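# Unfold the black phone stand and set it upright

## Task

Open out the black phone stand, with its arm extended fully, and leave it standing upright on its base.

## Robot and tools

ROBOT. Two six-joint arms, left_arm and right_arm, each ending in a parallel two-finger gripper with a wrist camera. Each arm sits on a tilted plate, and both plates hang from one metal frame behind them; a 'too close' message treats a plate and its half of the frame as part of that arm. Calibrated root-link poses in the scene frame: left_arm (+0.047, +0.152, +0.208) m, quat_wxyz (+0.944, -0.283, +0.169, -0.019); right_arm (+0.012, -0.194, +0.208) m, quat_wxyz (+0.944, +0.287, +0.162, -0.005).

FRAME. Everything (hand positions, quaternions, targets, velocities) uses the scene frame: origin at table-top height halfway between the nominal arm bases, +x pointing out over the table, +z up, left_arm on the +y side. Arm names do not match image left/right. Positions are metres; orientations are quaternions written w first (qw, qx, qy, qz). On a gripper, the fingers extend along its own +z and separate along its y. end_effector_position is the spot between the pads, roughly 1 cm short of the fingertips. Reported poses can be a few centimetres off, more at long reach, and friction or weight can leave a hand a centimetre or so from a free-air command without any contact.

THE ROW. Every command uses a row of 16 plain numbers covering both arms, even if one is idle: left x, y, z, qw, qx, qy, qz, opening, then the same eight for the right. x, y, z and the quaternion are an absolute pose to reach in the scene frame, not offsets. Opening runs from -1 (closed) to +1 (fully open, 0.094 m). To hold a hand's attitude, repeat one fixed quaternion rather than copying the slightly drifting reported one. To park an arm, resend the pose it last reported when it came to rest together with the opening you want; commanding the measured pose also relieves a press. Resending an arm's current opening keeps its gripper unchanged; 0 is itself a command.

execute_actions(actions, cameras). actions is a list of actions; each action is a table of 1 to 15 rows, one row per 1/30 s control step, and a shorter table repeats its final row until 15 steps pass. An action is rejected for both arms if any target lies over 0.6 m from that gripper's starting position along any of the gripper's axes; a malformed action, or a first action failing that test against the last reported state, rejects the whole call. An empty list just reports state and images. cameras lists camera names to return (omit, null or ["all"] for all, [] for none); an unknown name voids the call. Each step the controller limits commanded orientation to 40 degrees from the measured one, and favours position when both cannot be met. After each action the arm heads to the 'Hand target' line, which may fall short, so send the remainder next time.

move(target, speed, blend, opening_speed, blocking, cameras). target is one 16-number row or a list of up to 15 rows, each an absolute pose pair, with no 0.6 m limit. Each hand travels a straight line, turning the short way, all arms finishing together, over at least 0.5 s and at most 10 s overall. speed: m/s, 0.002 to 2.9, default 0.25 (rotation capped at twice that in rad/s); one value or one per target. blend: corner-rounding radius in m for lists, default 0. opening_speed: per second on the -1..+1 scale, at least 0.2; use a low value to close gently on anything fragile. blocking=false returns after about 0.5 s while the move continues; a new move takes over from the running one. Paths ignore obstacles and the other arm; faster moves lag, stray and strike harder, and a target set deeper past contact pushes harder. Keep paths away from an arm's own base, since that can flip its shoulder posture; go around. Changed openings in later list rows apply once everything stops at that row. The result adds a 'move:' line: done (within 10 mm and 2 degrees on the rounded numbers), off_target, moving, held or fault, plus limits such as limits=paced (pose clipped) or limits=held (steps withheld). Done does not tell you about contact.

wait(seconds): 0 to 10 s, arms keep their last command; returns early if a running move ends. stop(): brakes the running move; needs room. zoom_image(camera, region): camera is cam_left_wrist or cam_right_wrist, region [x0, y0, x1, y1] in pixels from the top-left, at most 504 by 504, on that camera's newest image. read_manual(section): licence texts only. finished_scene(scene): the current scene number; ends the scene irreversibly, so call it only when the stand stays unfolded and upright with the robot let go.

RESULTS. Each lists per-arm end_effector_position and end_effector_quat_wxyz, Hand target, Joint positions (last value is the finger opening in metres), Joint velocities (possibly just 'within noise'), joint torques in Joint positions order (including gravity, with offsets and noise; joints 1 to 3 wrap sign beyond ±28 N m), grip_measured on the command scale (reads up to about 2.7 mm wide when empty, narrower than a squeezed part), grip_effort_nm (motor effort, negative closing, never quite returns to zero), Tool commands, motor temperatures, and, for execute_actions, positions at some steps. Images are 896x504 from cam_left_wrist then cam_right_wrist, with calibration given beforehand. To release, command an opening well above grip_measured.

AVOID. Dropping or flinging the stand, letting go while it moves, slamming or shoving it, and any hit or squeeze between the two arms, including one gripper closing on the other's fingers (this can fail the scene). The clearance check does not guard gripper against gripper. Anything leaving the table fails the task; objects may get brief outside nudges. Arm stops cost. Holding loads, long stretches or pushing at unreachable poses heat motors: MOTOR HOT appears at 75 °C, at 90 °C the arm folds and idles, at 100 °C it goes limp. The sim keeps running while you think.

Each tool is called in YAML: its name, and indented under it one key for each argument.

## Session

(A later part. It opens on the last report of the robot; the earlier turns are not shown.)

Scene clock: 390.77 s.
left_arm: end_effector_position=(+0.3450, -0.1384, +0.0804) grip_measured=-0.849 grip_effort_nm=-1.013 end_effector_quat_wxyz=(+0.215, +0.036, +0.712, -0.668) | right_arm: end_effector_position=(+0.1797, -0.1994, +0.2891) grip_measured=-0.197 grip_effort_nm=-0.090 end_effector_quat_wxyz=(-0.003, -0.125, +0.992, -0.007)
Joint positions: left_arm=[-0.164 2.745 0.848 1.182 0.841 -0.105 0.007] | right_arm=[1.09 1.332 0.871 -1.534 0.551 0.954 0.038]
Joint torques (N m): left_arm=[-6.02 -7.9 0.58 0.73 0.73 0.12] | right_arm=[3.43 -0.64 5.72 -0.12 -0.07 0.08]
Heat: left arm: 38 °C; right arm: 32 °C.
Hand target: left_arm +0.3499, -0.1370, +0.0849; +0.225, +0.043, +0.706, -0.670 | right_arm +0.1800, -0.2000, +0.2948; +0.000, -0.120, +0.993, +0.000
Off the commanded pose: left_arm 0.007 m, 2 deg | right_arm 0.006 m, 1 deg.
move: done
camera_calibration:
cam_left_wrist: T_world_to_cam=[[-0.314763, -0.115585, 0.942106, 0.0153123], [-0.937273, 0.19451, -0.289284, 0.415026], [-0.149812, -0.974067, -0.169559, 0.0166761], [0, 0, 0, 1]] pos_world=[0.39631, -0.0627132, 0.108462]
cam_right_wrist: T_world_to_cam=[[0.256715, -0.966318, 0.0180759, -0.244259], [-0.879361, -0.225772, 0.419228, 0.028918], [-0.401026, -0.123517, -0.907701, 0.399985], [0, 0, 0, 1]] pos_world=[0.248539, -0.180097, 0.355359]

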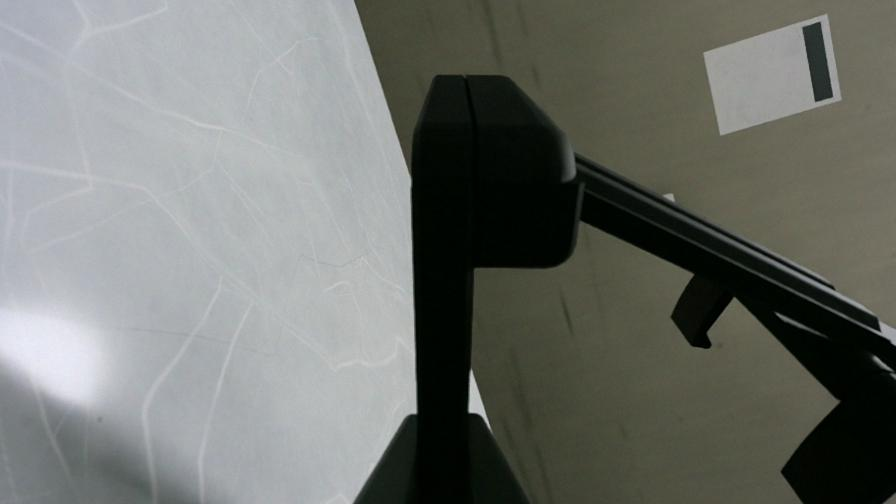

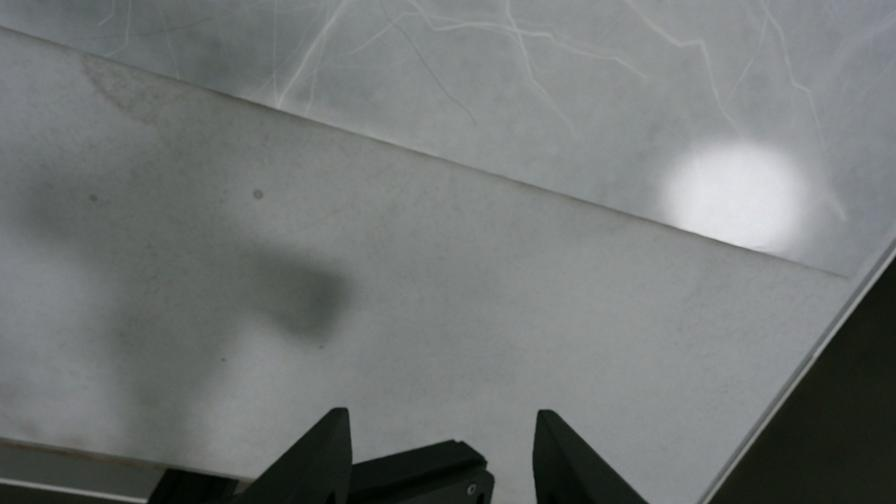

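move:
  target:
    - [0.34, -0.11, 0.15, 0.093, -0.093, 0.701, -0.701, -1, 0.18, -0.22, 0.33, 0, -0.12, 0.993, 0, 0.5]
  speed: 0.1

zoom_image:
  camera: "cam_left_wrist"
  region: [396, 0, 896, 504]

Scene clock: 399.37 s.
left_arm: end_effector_position=(+0.3377, -0.1069, +0.1342) grip_measured=-0.849 grip_effort_nm=-1.013 end_effector_quat_wxyz=(+0.079, -0.111, +0.711, -0.690) | right_arm: end_effector_position=(+0.1821, -0.2147, +0.3248) grip_measured=+0.497 grip_effort_nm=0.188 end_effector_quat_wxyz=(+0.038, -0.117, +0.981, +0.148)
Joint positions: left_arm=[-0.199 2.494 0.609 1.192 0.793 -0.54 0.007] | right_arm=[1.06 1.015 0.942 -1.556 0.453 0.764 0.07]
Joint torques (N m): left_arm=[-8.24 -8.51 -0.24 1 0.68 0.04] | right_arm=[0.51 0.99 5.46 0.41 -0.17 -0.11]
Heat: left arm: 38 °C; right arm: 32 °C.
Hand target: left_arm +0.3397, -0.1100, +0.1497; +0.093, -0.093, +0.701, -0.701 | right_arm +0.1812, -0.2187, +0.3284; +0.038, -0.118, +0.980, +0.156
Off the commanded pose: left_arm 0.016 m, 3 deg | right_arm 0.008 m, 18 deg.
joint sent to its limit (right arm) — joint 4 (wrist pitch), lower limit. The joint targets are off in orientation, not in position.
move: off_target (left_arm, right_arm)
camera_calibration:
cam_left_wrist: T_world_to_cam=[[0.0732859, -0.0325699, 0.996779, -0.163477], [-0.983023, 0.166213, 0.0777056, 0.380846], [-0.168209, -0.985552, -0.0198359, 0.0403231], [0, 0, 0, 1]] pos_world=[0.393144, -0.0288857, 0.134156]
cam_right_wrist: T_world_to_cam=[[0.249777, -0.927926, -0.276702, -0.155087], [-0.898364, -0.328704, 0.291369, 0.0355965], [-0.361322, 0.175801, -0.915718, 0.491192], [0, 0, 0, 1]] pos_world=[0.248194, -0.218561, 0.396509]

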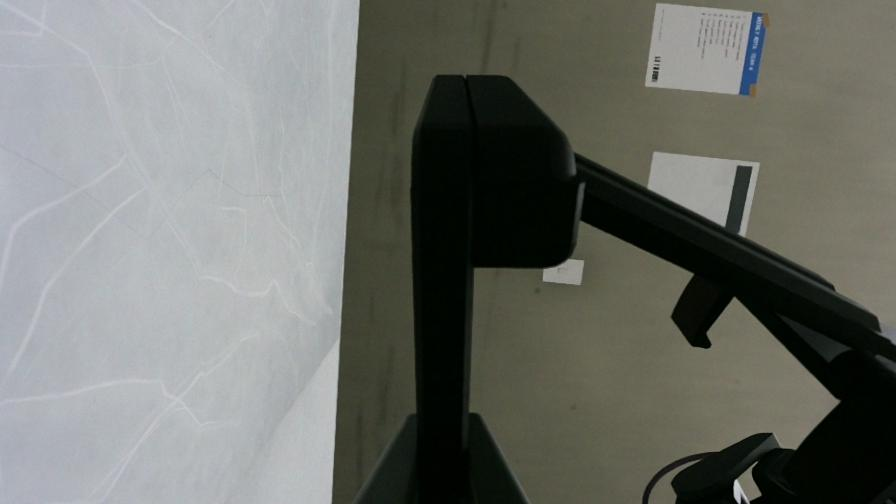

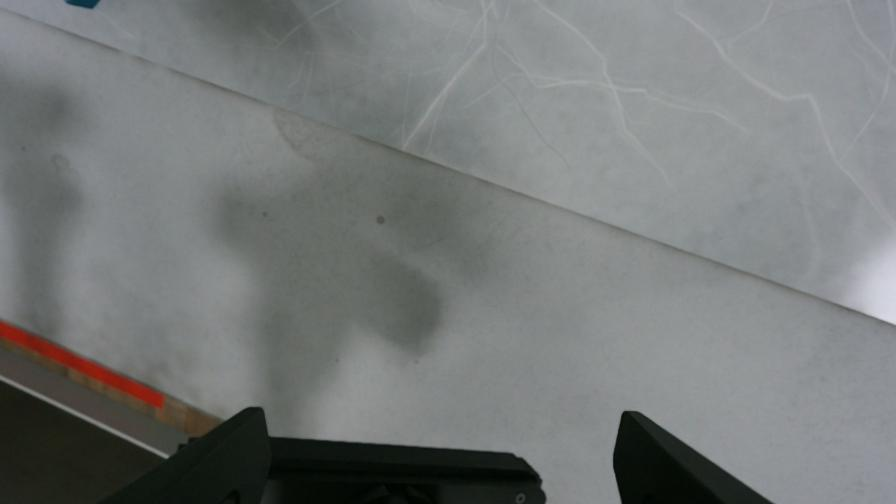

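Scaled by 1.000.

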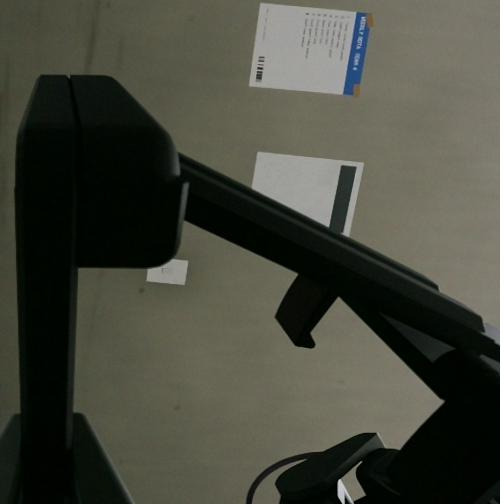

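move:
  target:
    - [0.34, -0.11, 0.15, 0.093, -0.093, 0.701, -0.701, -1, 0.3, -0.30, 0.26, -0.03, -0.03, 0.706, 0.706, -1]
    - [0.34, -0.11, 0.15, 0.093, -0.093, 0.701, -0.701, -1, 0.39, -0.27, 0.185, -0.03, -0.03, 0.706, 0.706, -1]
  speed: 0.15

zoom_image:
  camera: "cam_right_wrist"
  region: [200, 0, 704, 504]

Scene clock: 419.83 s.
left_arm: end_effector_position=(+0.3378, -0.1069, +0.1342) grip_measured=-0.849 grip_effort_nm=-1.013 end_effector_quat_wxyz=(+0.079, -0.112, +0.711, -0.690) | right_arm: end_effector_position=(+0.3843, -0.2775, +0.1902) grip_measured=-0.988 grip_effort_nm=-0.584 end_effector_quat_wxyz=(+0.009, +0.001, +0.753, +0.658)
Joint positions: left_arm=[-0.199 2.494 0.609 1.192 0.793 -0.541 0.007] | right_arm=[-0.496 2.065 1.718 -1.581 -0.82 -0.901 0.001]
Joint torques (N m): left_arm=[-8.18 -8.65 -0.36 1.02 0.72 0.06] | right_arm=[5.09 -7.86 3.49 -1.31 -0.75 -0.07]
Heat: left arm: 38 °C; right arm: 31 °C.
Hand target: left_arm +0.3397, -0.1100, +0.1497; +0.093, -0.093, +0.701, -0.701 | right_arm +0.3895, -0.2696, +0.1850; +0.009, +0.005, +0.743, +0.670
Off the commanded pose: left_arm 0.016 m, 3 deg | right_arm 0.011 m, 10 deg.
joint read past its limit (right arm) — joint 4 (wrist pitch), lower limit.
joint sent to its limit (right arm) — joint 4 (wrist pitch), lower limit. The joint targets are off in orientation, not in position.
move: off_target (left_arm, right_arm)
camera_calibration:
cam_left_wrist: T_world_to_cam=[[0.0738908, -0.0326444, 0.996732, -0.163618], [-0.983044, 0.165807, 0.0783065, 0.380868], [-0.167822, -0.985618, -0.0198393, 0.0401847], [0, 0, 0, 1]] pos_world=[0.393244, -0.0288852, 0.134056]
cam_right_wrist: T_world_to_cam=[[0.0198803, -0.140208, -0.989923, 0.141435], [-0.917118, -0.396821, 0.0377854, 0.272256], [-0.39812, 0.907125, -0.136476, 0.520766], [0, 0, 0, 1]] pos_world=[0.454206, -0.344532, 0.200794]

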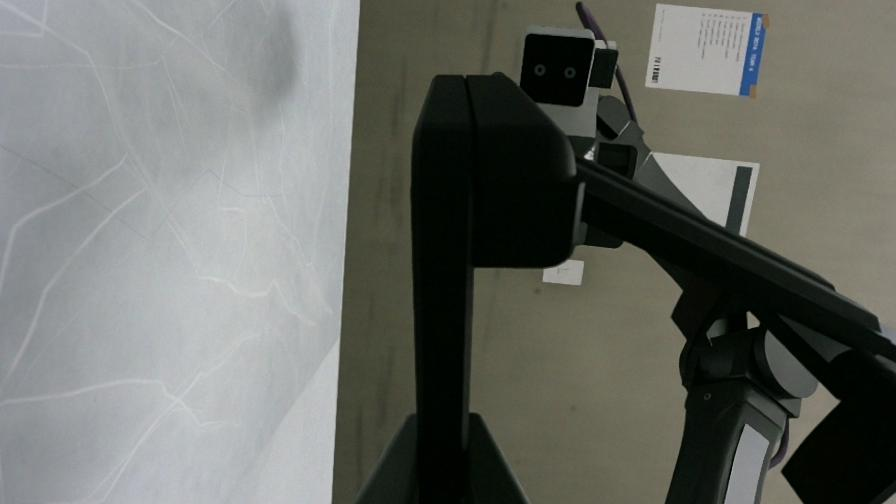

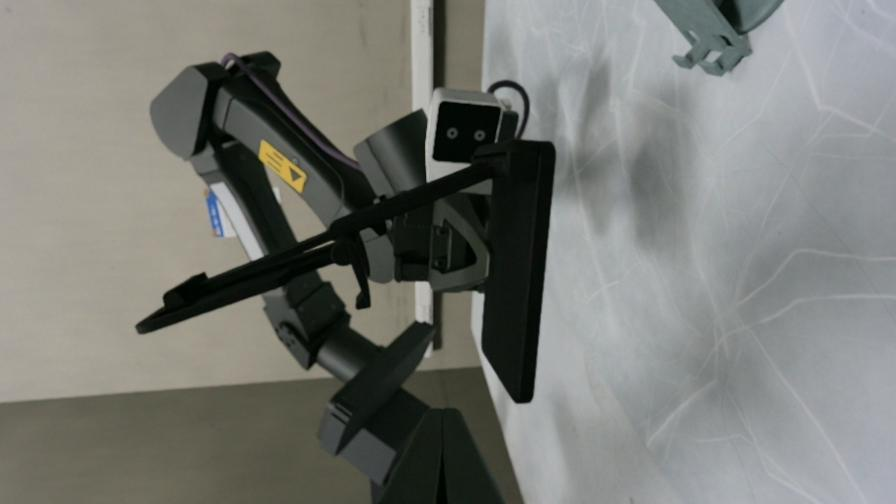

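Scaled by 1.000.

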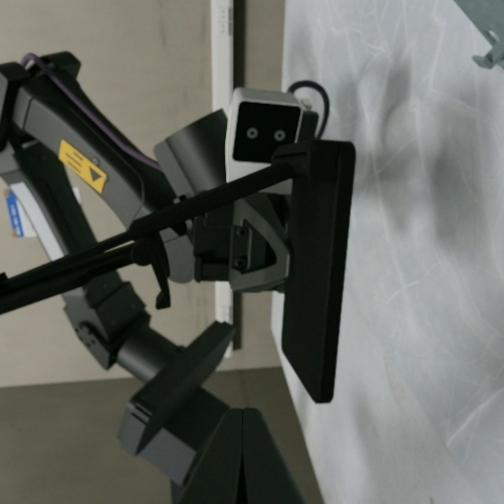

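move:
  target:
    - [0.34, -0.11, 0.15, 0.093, -0.093, 0.701, -0.701, -1, 0.394, -0.185, 0.212, 0.009, 0.005, 0.743, 0.670, -1]
  speed: 0.1

zoom_image:
  camera: "cam_right_wrist"
  region: [200, 0, 704, 504]

Scene clock: 433.67 s.
left_arm: end_effector_position=(+0.3379, -0.1069, +0.1341) grip_measured=-0.849 grip_effort_nm=-1.013 end_effector_quat_wxyz=(+0.079, -0.112, +0.711, -0.690) | right_arm: end_effector_position=(+0.3849, -0.1830, +0.1999) grip_measured=-0.988 grip_effort_nm=-0.589 end_effector_quat_wxyz=(-0.024, +0.012, +0.744, +0.668)
Joint positions: left_arm=[-0.199 2.494 0.609 1.193 0.792 -0.541 0.007] | right_arm=[-0.274 1.983 1.427 -1.196 -0.876 -0.567 0.001]
Joint torques (N m): left_arm=[-8.2 -8.65 -0.27 0.99 0.69 0.05] | right_arm=[5.71 -12.55 1.78 -0.64 -0.88 -0.05]
Heat: left arm: 38 °C; right arm: 33 °C.
Hand target: left_arm +0.3397, -0.1100, +0.1497; +0.093, -0.093, +0.701, -0.701 | right_arm +0.3936, -0.1851, +0.2122; +0.008, +0.004, +0.742, +0.670
Off the commanded pose: left_arm 0.016 m, 3 deg | right_arm 0.015 m, 4 deg.
move: off_target (left_arm, right_arm)
camera_calibration:
cam_left_wrist: T_world_to_cam=[[0.0739665, -0.0328265, 0.99672, -0.163648], [-0.983108, 0.165385, 0.0784032, 0.380852], [-0.167416, -0.985683, -0.020039, 0.0401491], [0, 0, 0, 1]] pos_world=[0.393244, -0.0287847, 0.134056]
cam_right_wrist: T_world_to_cam=[[-0.039902, -0.112128, -0.992892, 0.193098], [-0.902078, -0.423307, 0.0840568, 0.290137], [-0.429724, 0.899021, -0.0842576, 0.436866], [0, 0, 0, 1]] pos_world=[0.457163, -0.248282, 0.204147]

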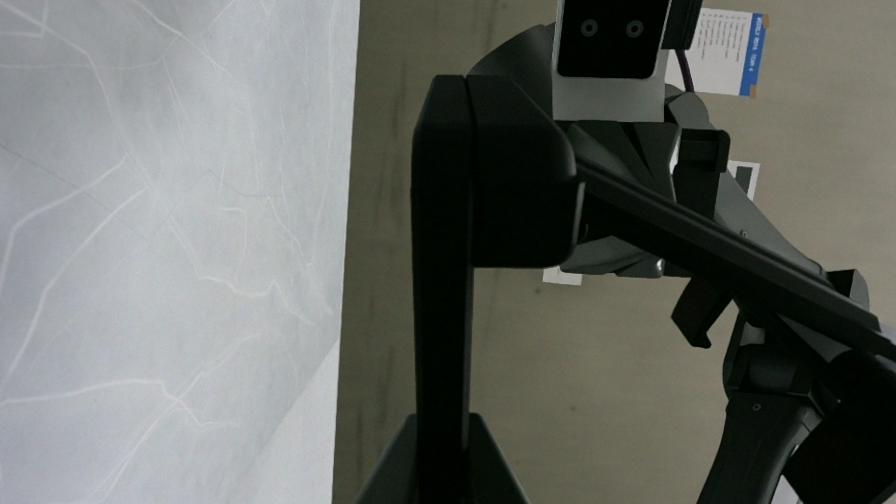

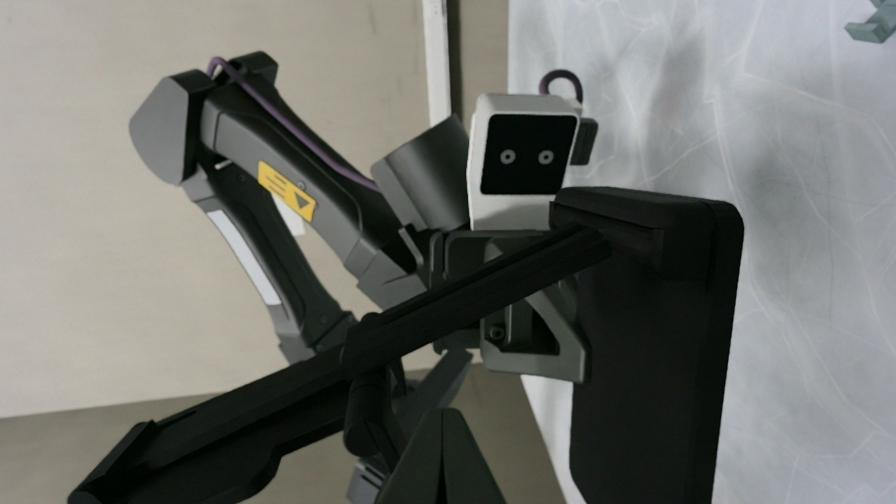

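Scaled by 1.000.

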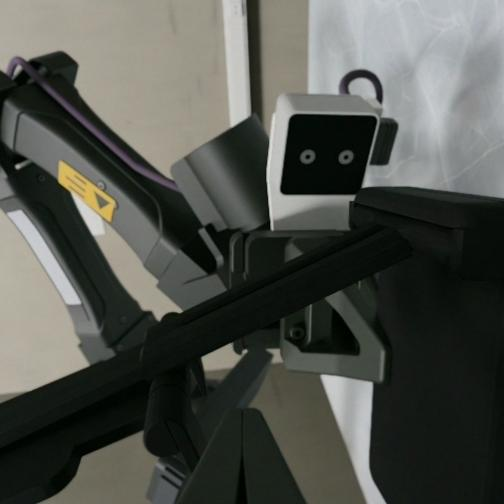

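move:
  target:
    - [0.34, -0.11, 0.15, 0.093, -0.093, 0.701, -0.701, -1, 0.383, -0.185, 0.231, 0.009, 0.005, 0.743, 0.670, -1]
    - [0.34, -0.11, 0.15, 0.093, -0.093, 0.701, -0.701, -1, 0.383, -0.153, 0.231, 0.009, 0.005, 0.743, 0.670, -1]
  speed: 0.06

zoom_image:
  camera: "cam_right_wrist"
  region: [200, 0, 704, 504]

Scene clock: 441.37 s.
left_arm: end_effector_position=(+0.3461, -0.1035, +0.1356) grip_measured=-0.849 grip_effort_nm=-1.013 end_effector_quat_wxyz=(+0.093, -0.122, +0.712, -0.686) | right_arm: end_effector_position=(+0.3840, -0.1665, +0.2230) grip_measured=-0.988 grip_effort_nm=-0.593 end_effector_quat_wxyz=(+0.001, +0.023, +0.749, +0.663)
Joint positions: left_arm=[-0.199 2.486 0.605 1.226 0.77 -0.563 0.007] | right_arm=[-0.208 1.851 1.284 -1.021 -0.896 -0.414 0.001]
Joint torques (N m): left_arm=[-8.14 -7.88 0.17 0.71 0.93 0.29] | right_arm=[8.24 -9.03 0.96 -0.35 -0.79 -0.04]
Motor temperatures (°C): left_arm=[31 38 30 36 31 28 29] | right_arm=[31 37 28 29 29 28 31]
Heat: left arm: 38 °C; right arm: 37 °C.
Hand target: left_arm +0.3398, -0.1097, +0.1496; +0.093, -0.094, +0.701, -0.701 | right_arm +0.3825, -0.1535, +0.2311; +0.008, +0.005, +0.742, +0.670
Off the commanded pose: left_arm 0.017 m, 4 deg | right_arm 0.016 m, 3 deg.
move: off_target (left_arm, right_arm)
camera_calibration:
cam_left_wrist: T_world_to_cam=[[0.0717132, -0.0383076, 0.996689, -0.165407], [-0.988384, 0.131513, 0.0761702, 0.386852], [-0.133995, -0.990574, -0.0284314, 0.0338871], [0, 0, 0, 1]] pos_world=[0.39876, -0.0236447, 0.136356]
cam_right_wrist: T_world_to_cam=[[-0.0243884, -0.126192, -0.991706, 0.209235], [-0.923777, -0.376365, 0.0706092, 0.313508], [-0.382153, 0.917837, -0.107394, 0.413609], [0, 0, 0, 1]] pos_world=[0.452777, -0.235229, 0.229783]

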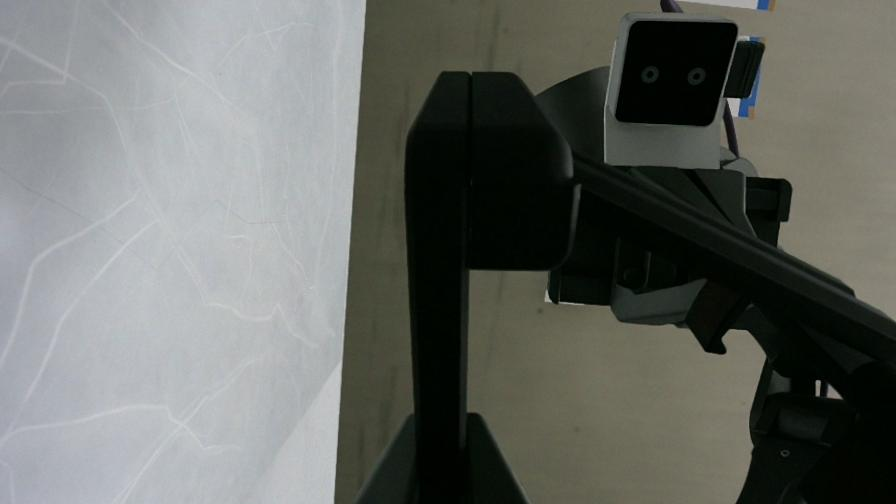

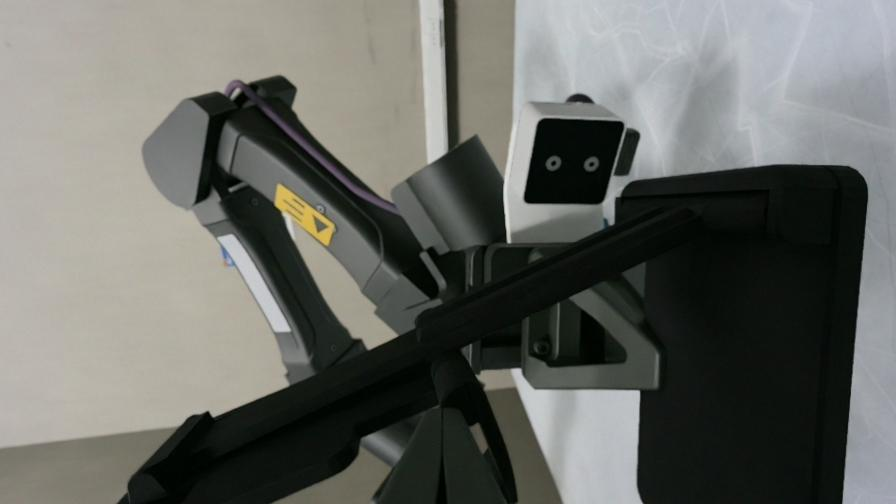

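Scaled by 1.000.

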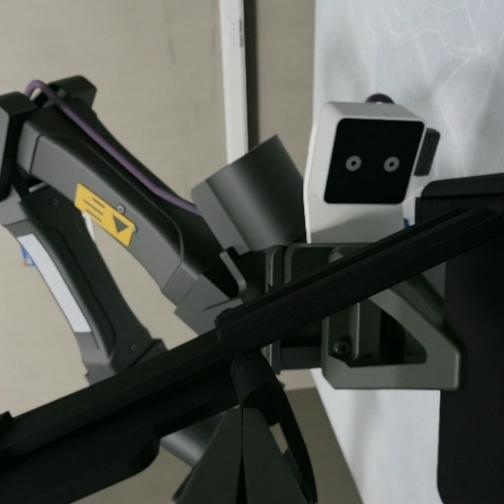

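move:
  target:
    - [0.34, -0.11, 0.15, 0.093, -0.093, 0.701, -0.701, -1, 0.386, -0.185, 0.231, 0.009, 0.005, 0.743, 0.670, -1]
    - [0.34, -0.11, 0.15, 0.093, -0.093, 0.701, -0.701, -1, 0.405, -0.183, 0.229, 0.009, 0.005, 0.743, 0.670, -1]
  speed: 0.06

zoom_image:
  camera: "cam_right_wrist"
  region: [300, 250, 600, 504]

Scene clock: 445.00 s.
left_arm: end_effector_position=(+0.3430, -0.1044, +0.1349) grip_measured=-0.849 grip_effort_nm=-1.018 end_effector_quat_wxyz=(+0.088, -0.118, +0.713, -0.686) | right_arm: end_effector_position=(+0.4044, -0.1924, +0.2322) grip_measured=-0.988 grip_effort_nm=-0.589 end_effector_quat_wxyz=(+0.020, +0.010, +0.751, +0.659)
Joint positions: left_arm=[-0.199 2.486 0.605 1.21 0.775 -0.553 0.007] | right_arm=[-0.24 1.883 1.441 -1.164 -0.893 -0.494 0.001]
Joint torques (N m): left_arm=[-8.23 -7.82 0.16 0.83 0.88 0.15] | right_arm=[6.05 -6.49 3.97 -0.84 -0.75 -0.18]
Heat: left arm: 38 °C; right arm: 37 °C.
Hand target: left_arm +0.3397, -0.1098, +0.1496; +0.093, -0.093, +0.701, -0.701 | right_arm +0.4047, -0.1832, +0.2291; +0.009, +0.005, +0.743, +0.669
Off the commanded pose: left_arm 0.016 m, 4 deg | right_arm 0.010 m, 2 deg.
move: off_target (left_arm)
camera_calibration:
cam_left_wrist: T_world_to_cam=[[0.0725605, -0.0397912, 0.99657, -0.164979], [-0.986589, 0.143613, 0.077568, 0.384525], [-0.146207, -0.988834, -0.028837, 0.0370422], [0, 0, 0, 1]] pos_world=[0.396755, -0.0251588, 0.135654]
cam_right_wrist: T_world_to_cam=[[0.0196627, -0.135458, -0.990588, 0.195689], [-0.927883, -0.371463, 0.0323775, 0.333474], [-0.372352, 0.918513, -0.132993, 0.448328], [0, 0, 0, 1]] pos_world=[0.472513, -0.261415, 0.242674]

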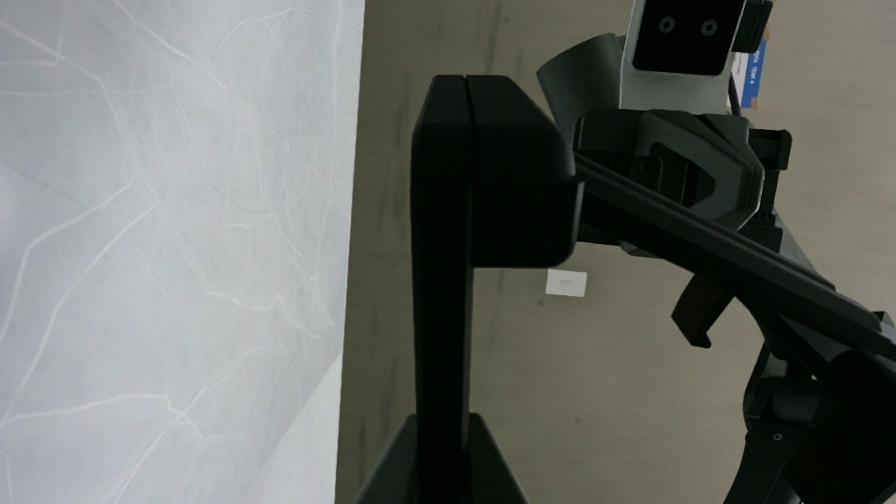

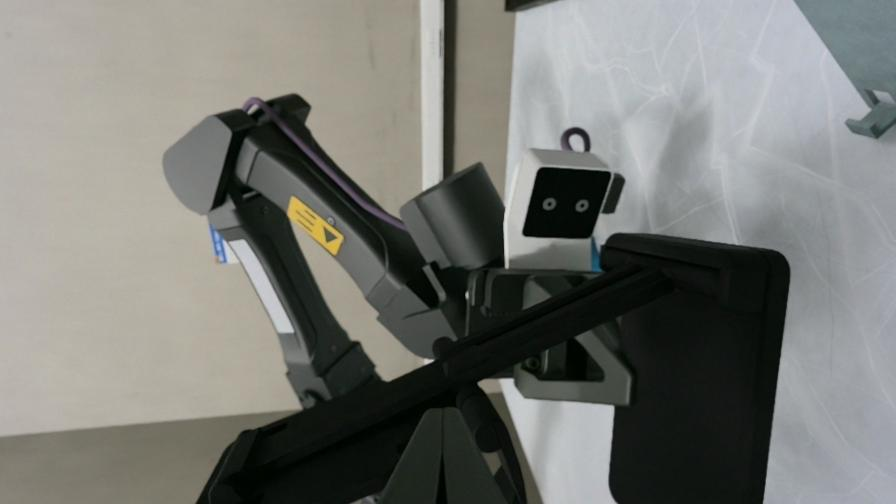

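Scaled by 1.680.

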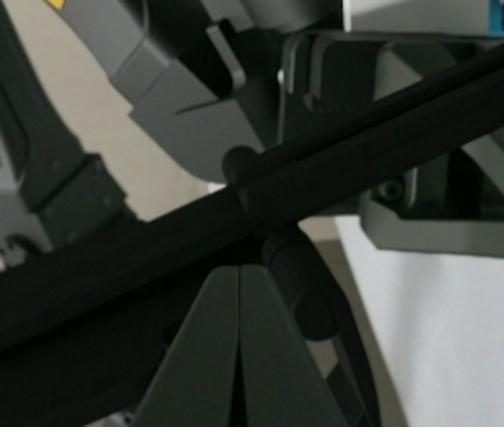

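move:
  target:
    - [0.34, -0.11, 0.15, 0.093, -0.093, 0.701, -0.701, -1, 0.390, -0.180, 0.211, 0.009, 0.005, 0.743, 0.670, -1]
    - [0.34, -0.11, 0.15, 0.093, -0.093, 0.701, -0.701, -1, 0.390, -0.147, 0.211, 0.009, 0.005, 0.743, 0.670, -1]
  speed: 0.06

zoom_image:
  camera: "cam_right_wrist"
  region: [300, 250, 600, 504]

Scene clock: 453.37 s.
left_arm: end_effector_position=(+0.3474, -0.1029, +0.1318) grip_measured=-0.849 grip_effort_nm=-1.013 end_effector_quat_wxyz=(+0.093, -0.129, +0.718, -0.678) | right_arm: end_effector_position=(+0.3940, -0.1677, +0.2137) grip_measured=-0.988 grip_effort_nm=-0.589 end_effector_quat_wxyz=(+0.015, +0.023, +0.748, +0.663)
Joint positions: left_arm=[-0.199 2.486 0.605 1.223 0.747 -0.567 0.007] | right_arm=[-0.219 1.888 1.312 -0.995 -0.907 -0.427 0.001]
Joint torques (N m): left_arm=[-8.13 -7.71 0.08 0.74 1.16 0.34] | right_arm=[8.64 -6.87 1.26 -0.27 -0.64 -0.04]
Heat: left arm: 38 °C; right arm: 36 °C.
Hand target: left_arm +0.3397, -0.1096, +0.1493; +0.093, -0.094, +0.701, -0.701 | right_arm +0.3891, -0.1479, +0.2116; +0.009, +0.005, +0.742, +0.670
Off the commanded pose: left_arm 0.021 m, 5 deg | right_arm 0.021 m, 2 deg.
move: off_target (left_arm, right_arm)
camera_calibration:
cam_left_wrist: T_world_to_cam=[[0.0842216, -0.0552548, 0.994914, -0.167635], [-0.988599, 0.120432, 0.0903756, 0.385464], [-0.124814, -0.991183, -0.0444819, 0.0334493], [0, 0, 0, 1]] pos_world=[0.399363, -0.0225306, 0.133434]
cam_right_wrist: T_world_to_cam=[[-0.00633286, -0.12415, -0.992243, 0.193535], [-0.932071, -0.358693, 0.0508288, 0.333379], [-0.362221, 0.925163, -0.113445, 0.412276], [0, 0, 0, 1]] pos_world=[0.461293, -0.237814, 0.221859]

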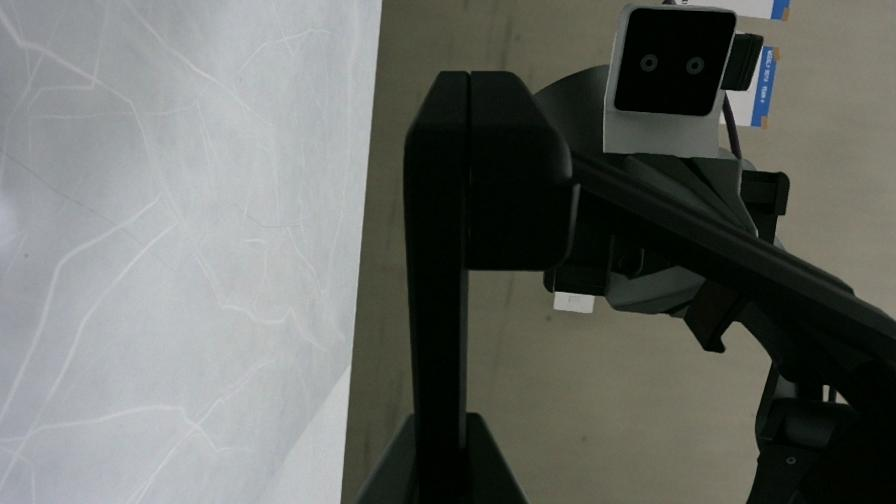

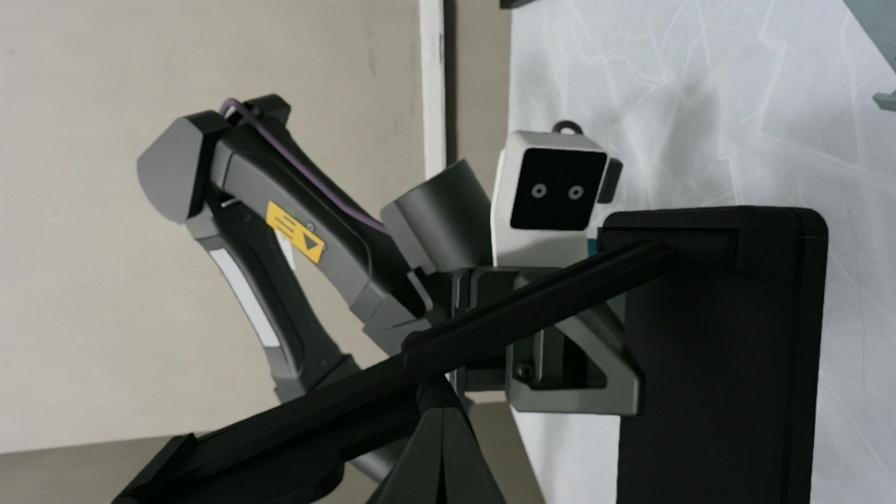

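Scaled by 1.680.

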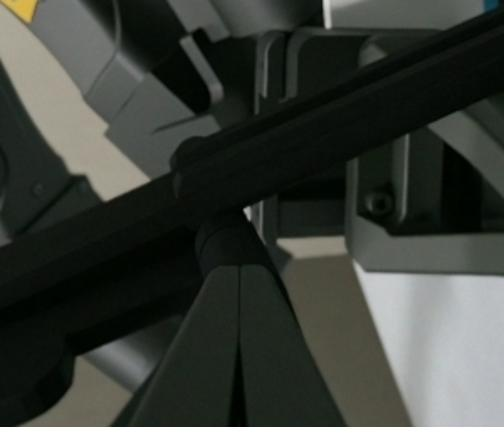

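move:
  target:
    - [0.34, -0.11, 0.15, 0.093, -0.093, 0.701, -0.701, -1, 0.398, -0.180, 0.211, 0.009, 0.005, 0.743, 0.670, -1]
    - [0.34, -0.11, 0.15, 0.093, -0.093, 0.701, -0.701, -1, 0.411, -0.178, 0.210, 0.009, 0.005, 0.743, 0.670, -1]
    - [0.34, -0.11, 0.15, 0.093, -0.093, 0.701, -0.701, -1, 0.411, -0.147, 0.210, 0.009, 0.005, 0.743, 0.670, -1]
  speed: 0.06

zoom_image:
  camera: "cam_right_wrist"
  region: [300, 250, 600, 504]

Scene clock: 459.63 s.
left_arm: end_effector_position=(+0.3430, -0.1044, +0.1347) grip_measured=-0.849 grip_effort_nm=-1.013 end_effector_quat_wxyz=(+0.088, -0.119, +0.713, -0.686) | right_arm: end_effector_position=(+0.4123, -0.1586, +0.2161) grip_measured=-0.988 grip_effort_nm=-0.589 end_effector_quat_wxyz=(+0.014, +0.010, +0.748, +0.664)
Joint positions: left_arm=[-0.199 2.486 0.605 1.21 0.774 -0.552 0.007] | right_arm=[-0.177 1.944 1.403 -1.007 -0.9 -0.401 0.001]
Joint torques (N m): left_arm=[-8.23 -7.86 0.13 0.82 0.9 0.19] | right_arm=[6.48 -6.91 2.13 -0.32 -0.72 -0.07]
Heat: left arm: 38 °C; right arm: 36 °C.
Hand target: left_arm +0.3397, -0.1098, +0.1495; +0.093, -0.093, +0.701, -0.701 | right_arm +0.4105, -0.1473, +0.2103; +0.009, +0.005, +0.743, +0.670
Off the commanded pose: left_arm 0.017 m, 4 deg | right_arm 0.013 m, 1 deg.
move: off_target (left_arm, right_arm)
camera_calibration:
cam_left_wrist: T_world_to_cam=[[0.0727446, -0.0406172, 0.996523, -0.164966], [-0.986591, 0.143442, 0.077866, 0.384488], [-0.146106, -0.988825, -0.0296379, 0.0371084], [0, 0, 0, 1]] pos_world=[0.396755, -0.0251586, 0.135553]
cam_right_wrist: T_world_to_cam=[[0.0124963, -0.123553, -0.992259, 0.189414], [-0.924714, -0.378999, 0.035546, 0.35061], [-0.380457, 0.917112, -0.118987, 0.41818], [0, 0, 0, 1]] pos_world=[0.480946, -0.227234, 0.225243]

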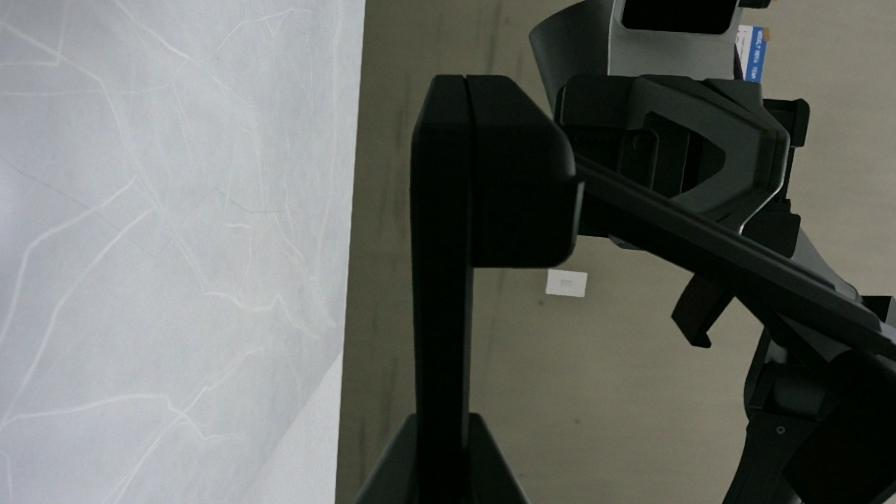

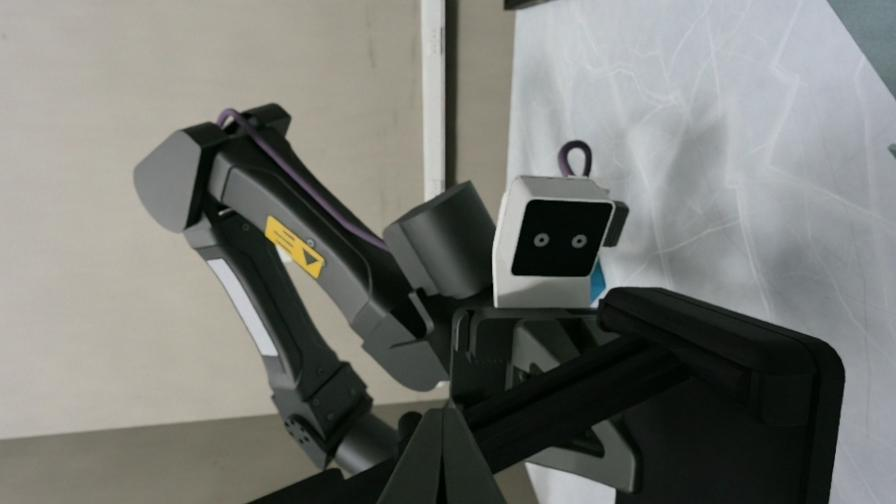

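Scaled by 1.680.

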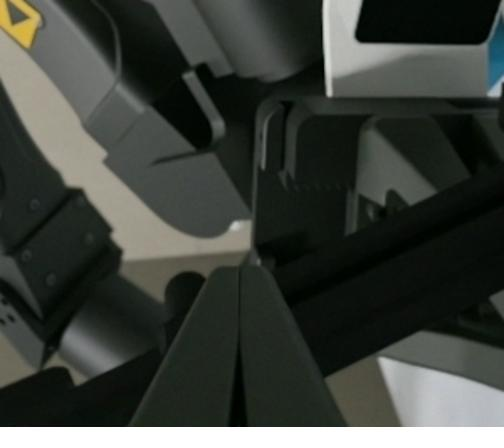

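move:
  target:
    - [0.34, -0.11, 0.15, 0.093, -0.093, 0.701, -0.701, -1, 0.365, -0.147, 0.212, 0.009, 0.005, 0.743, 0.670, -1]
  speed: 0.05

zoom_image:
  camera: "cam_right_wrist"
  region: [300, 250, 600, 504]

Scene clock: 463.40 s.
left_arm: end_effector_position=(+0.3206, -0.1085, +0.1369) grip_measured=-0.849 grip_effort_nm=-1.013 end_effector_quat_wxyz=(+0.053, -0.102, +0.711, -0.694) | right_arm: end_effector_position=(+0.3753, -0.1479, +0.2078) grip_measured=-0.988 grip_effort_nm=-0.584 end_effector_quat_wxyz=(+0.014, +0.014, +0.743, +0.668)
Joint positions: left_arm=[-0.206 2.486 0.583 1.152 0.815 -0.525 0.007] | right_arm=[-0.196 1.874 1.199 -0.898 -0.914 -0.426 0.001]
Joint torques (N m): left_arm=[-7.43 -8.02 1.73 1.37 0.47 -0.14] | right_arm=[4.77 -9.89 0.76 -0.89 -0.62 -0.3]
Heat: left arm: 38 °C; right arm: 36 °C.
Hand target: left_arm +0.3394, -0.1095, +0.1505; +0.092, -0.093, +0.701, -0.701 | right_arm +0.3652, -0.1468, +0.2118; +0.009, +0.005, +0.743, +0.670
Off the commanded pose: left_arm 0.023 m, 5 deg | right_arm 0.011 m, 1 deg.
move: off_target (left_arm, right_arm)
camera_calibration:
cam_left_wrist: T_world_to_cam=[[0.0949731, -0.0263643, 0.995131, -0.171031], [-0.971452, 0.21585, 0.0984319, 0.362907], [-0.217394, -0.976071, -0.00511169, 0.0507126], [0, 0, 0, 1]] pos_world=[0.379815, -0.0333436, 0.134736]
cam_right_wrist: T_world_to_cam=[[0.0062685, -0.111073, -0.993793, 0.18748], [-0.926814, -0.373798, 0.0359321, 0.322284], [-0.375469, 0.920835, -0.105287, 0.389141], [0, 0, 0, 1]] pos_world=[0.443632, -0.217042, 0.215707]

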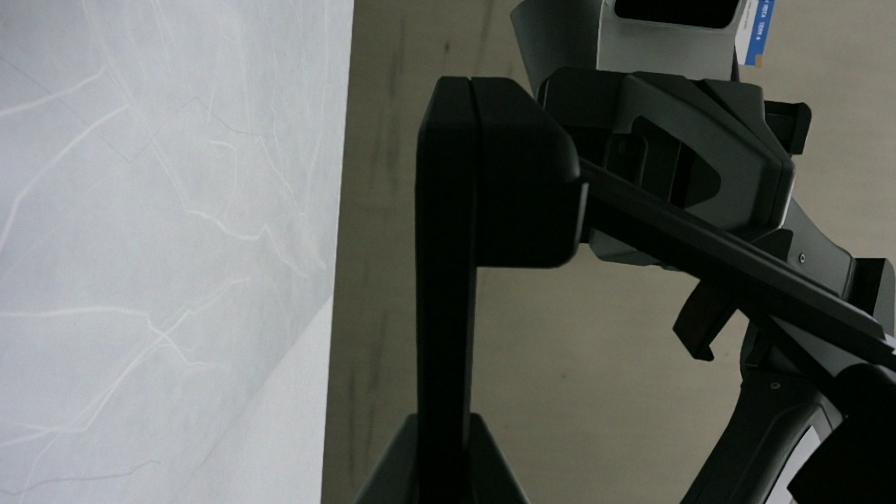

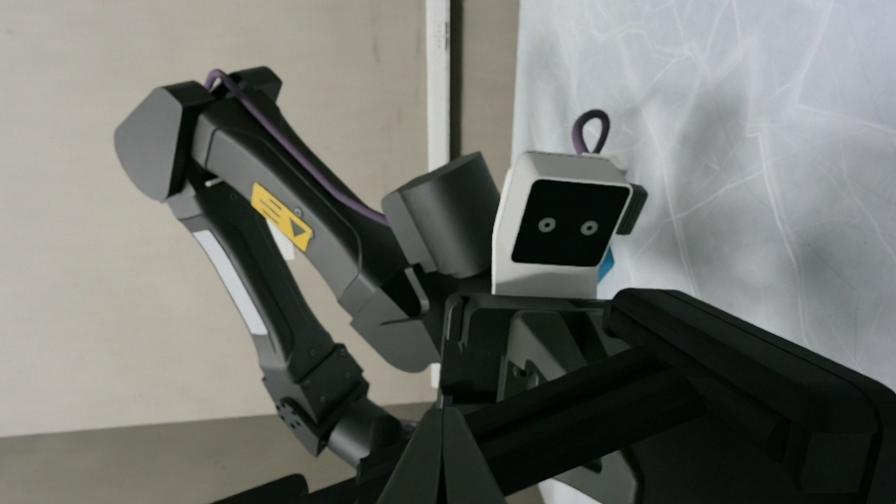

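Scaled by 1.680.

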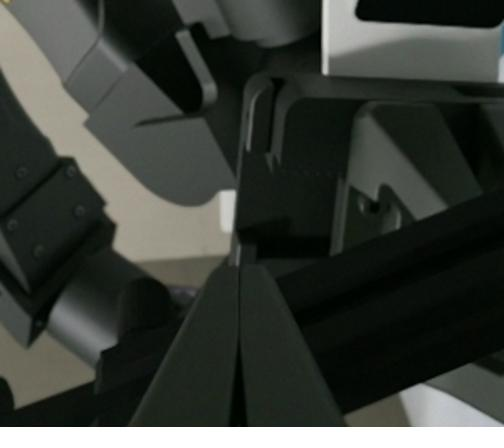

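move:
  target:
    - [0.385, -0.11, 0.15, 0.093, -0.093, 0.701, -0.701, -1, 0.345, -0.147, 0.216, 0.009, 0.005, 0.743, 0.670, -1]
  speed: 0.05

zoom_image:
  camera: "cam_right_wrist"
  region: [300, 250, 600, 504]

Scene clock: 467.40 s.
left_arm: end_effector_position=(+0.3263, -0.1164, +0.1390) grip_measured=-0.849 grip_effort_nm=-1.013 end_effector_quat_wxyz=(+0.005, -0.084, +0.706, -0.703) | right_arm: end_effector_position=(+0.3726, -0.1548, +0.2125) grip_measured=-0.988 grip_effort_nm=-0.584 end_effector_quat_wxyz=(+0.053, +0.011, +0.747, +0.663)
Joint positions: left_arm=[-0.206 2.438 0.68 0.892 0.872 -0.481 0.007] | right_arm=[-0.214 1.805 1.127 -0.83 -0.927 -0.443 0.001]
Joint torques (N m): left_arm=[-5.38 -11.1 6.01 1.57 0.11 -0.45] | right_arm=[5.18 -8.85 -0.43 -1.37 -0.43 -0.36]
Heat: left arm: 39 °C; right arm: 37 °C.
Hand target: left_arm +0.3825, -0.1063, +0.1532; +0.092, -0.093, +0.700, -0.702 | right_arm +0.3465, -0.1471, +0.2162; +0.010, +0.005, +0.743, +0.670
Off the commanded pose: left_arm 0.060 m, 10 deg | right_arm 0.029 m, 5 deg.
move: off_target (left_arm, right_arm)
camera_calibration:
cam_left_wrist: T_world_to_cam=[[0.133904, -0.00884945, 0.990955, -0.183927], [-0.942506, 0.307822, 0.130106, 0.366824], [-0.306189, -0.951403, 0.0328779, 0.0708377], [0, 0, 0, 1]] pos_world=[0.392052, -0.0471491, 0.132208]
cam_right_wrist: T_world_to_cam=[[0.0636865, -0.126119, -0.989969, 0.16678], [-0.944121, -0.329062, -0.0188154, 0.341959], [-0.323388, 0.935848, -0.140029, 0.385256], [0, 0, 0, 1]] pos_world=[0.436816, -0.226982, 0.225488]

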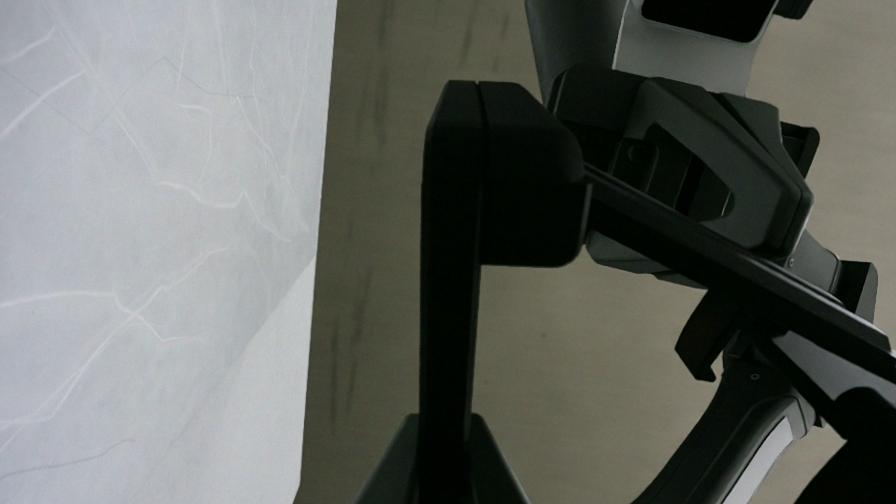

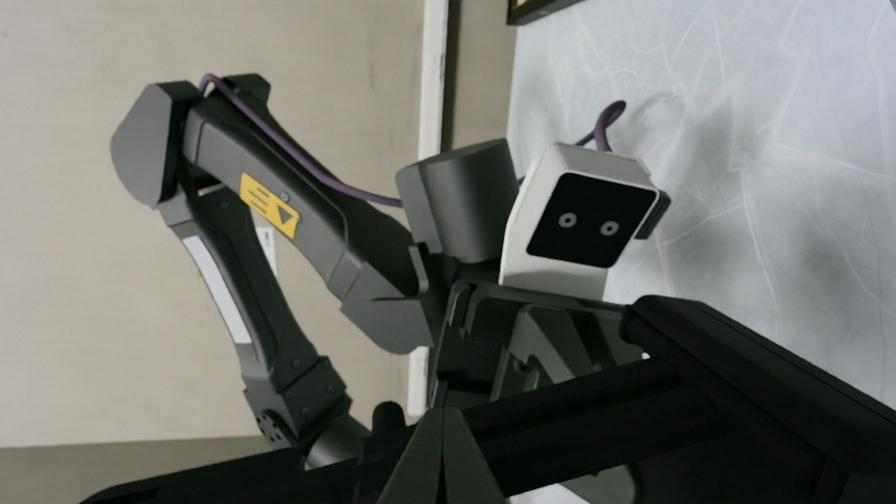

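Scaled by 1.680.

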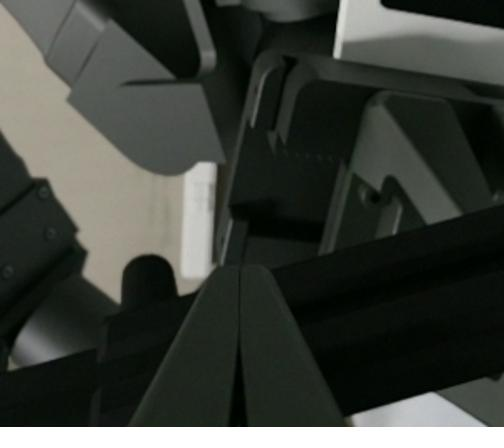

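move:
  target:
    - [0.405, -0.10, 0.15, 0.093, -0.093, 0.701, -0.701, -1, 0.315, -0.138, 0.218, 0.009, 0.005, 0.743, 0.670, -1]
  speed: 0.04

zoom_image:
  camera: "cam_left_wrist"
  region: [560, 150, 896, 504]

Scene clock: 484.77 s.
left_arm: end_effector_position=(+0.3219, -0.1104, +0.1409) grip_measured=-0.849 grip_effort_nm=-1.018 end_effector_quat_wxyz=(-0.028, -0.075, +0.707, -0.703) | right_arm: end_effector_position=(+0.3594, -0.1508, +0.2158) grip_measured=-0.988 grip_effort_nm=-0.589 end_effector_quat_wxyz=(+0.090, +0.003, +0.749, +0.657)
Joint positions: left_arm=[-0.187 2.387 0.702 0.71 0.903 -0.422 0.007] | right_arm=[-0.215 1.722 0.998 -0.709 -0.937 -0.444 0.001]
Joint torques (N m): left_arm=[-3.75 -11.92 8.13 1.95 0.14 -0.67] | right_arm=[4.88 -7.54 -1.48 -1.78 -0.38 -0.32]
Heat: left arm: 40 °C; right arm: 38 °C.
Hand target: left_arm +0.4000, -0.0925, +0.1563; +0.091, -0.092, +0.700, -0.703 | right_arm +0.3183, -0.1381, +0.2191; +0.010, +0.005, +0.743, +0.670
Off the commanded pose: left_arm 0.084 m, 14 deg | right_arm 0.046 m, 9 deg.
move: off_target (left_arm, right_arm)
camera_calibration:
cam_left_wrist: T_world_to_cam=[[0.167699, -0.0142887, 0.985735, -0.195982], [-0.917473, 0.363604, 0.161357, 0.354311], [-0.360723, -0.931444, 0.0478666, 0.0927791], [0, 0, 0, 1]] pos_world=[0.391404, -0.0452109, 0.131575]
cam_right_wrist: T_world_to_cam=[[0.12181, -0.142756, -0.982234, 0.146408], [-0.9531, -0.293062, -0.0756043, 0.351817], [-0.277062, 0.945376, -0.171758, 0.369407], [0, 0, 0, 1]] pos_world=[0.419832, -0.225223, 0.233854]

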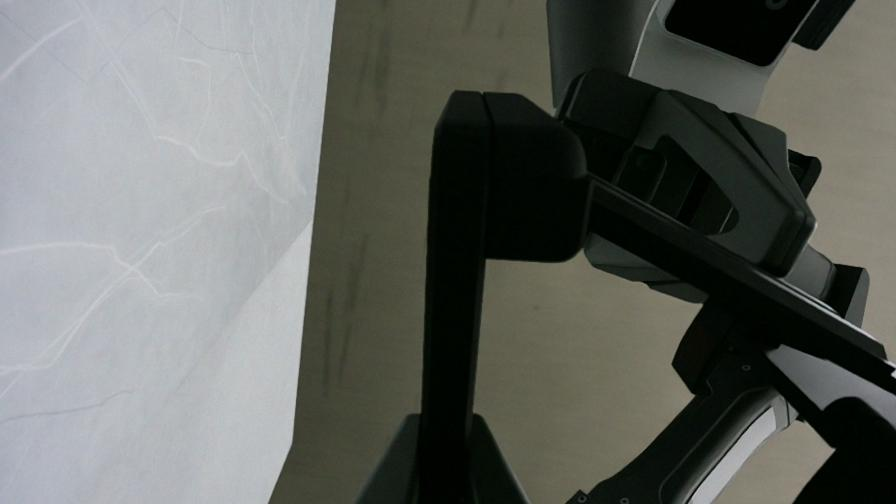

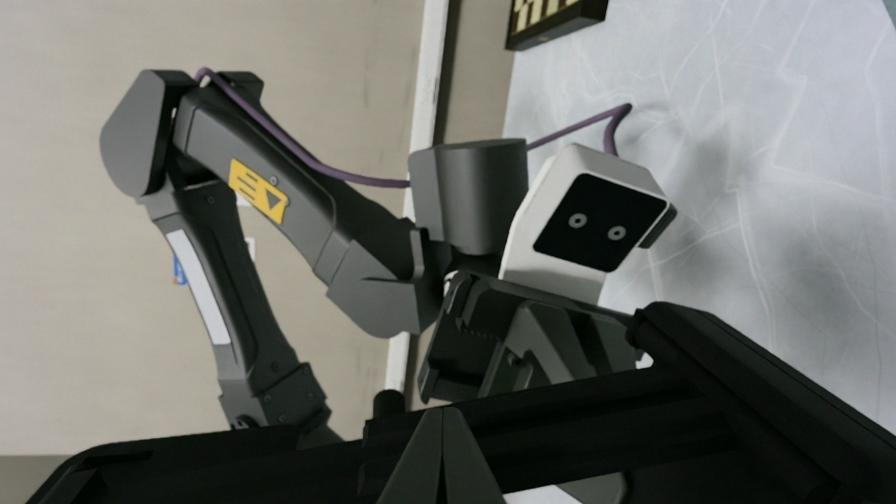

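Scaled by 1.424.

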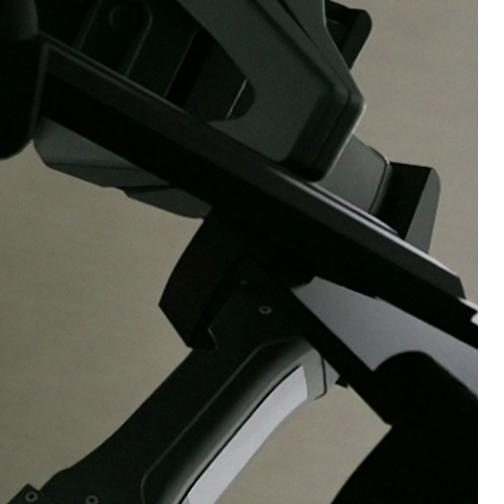

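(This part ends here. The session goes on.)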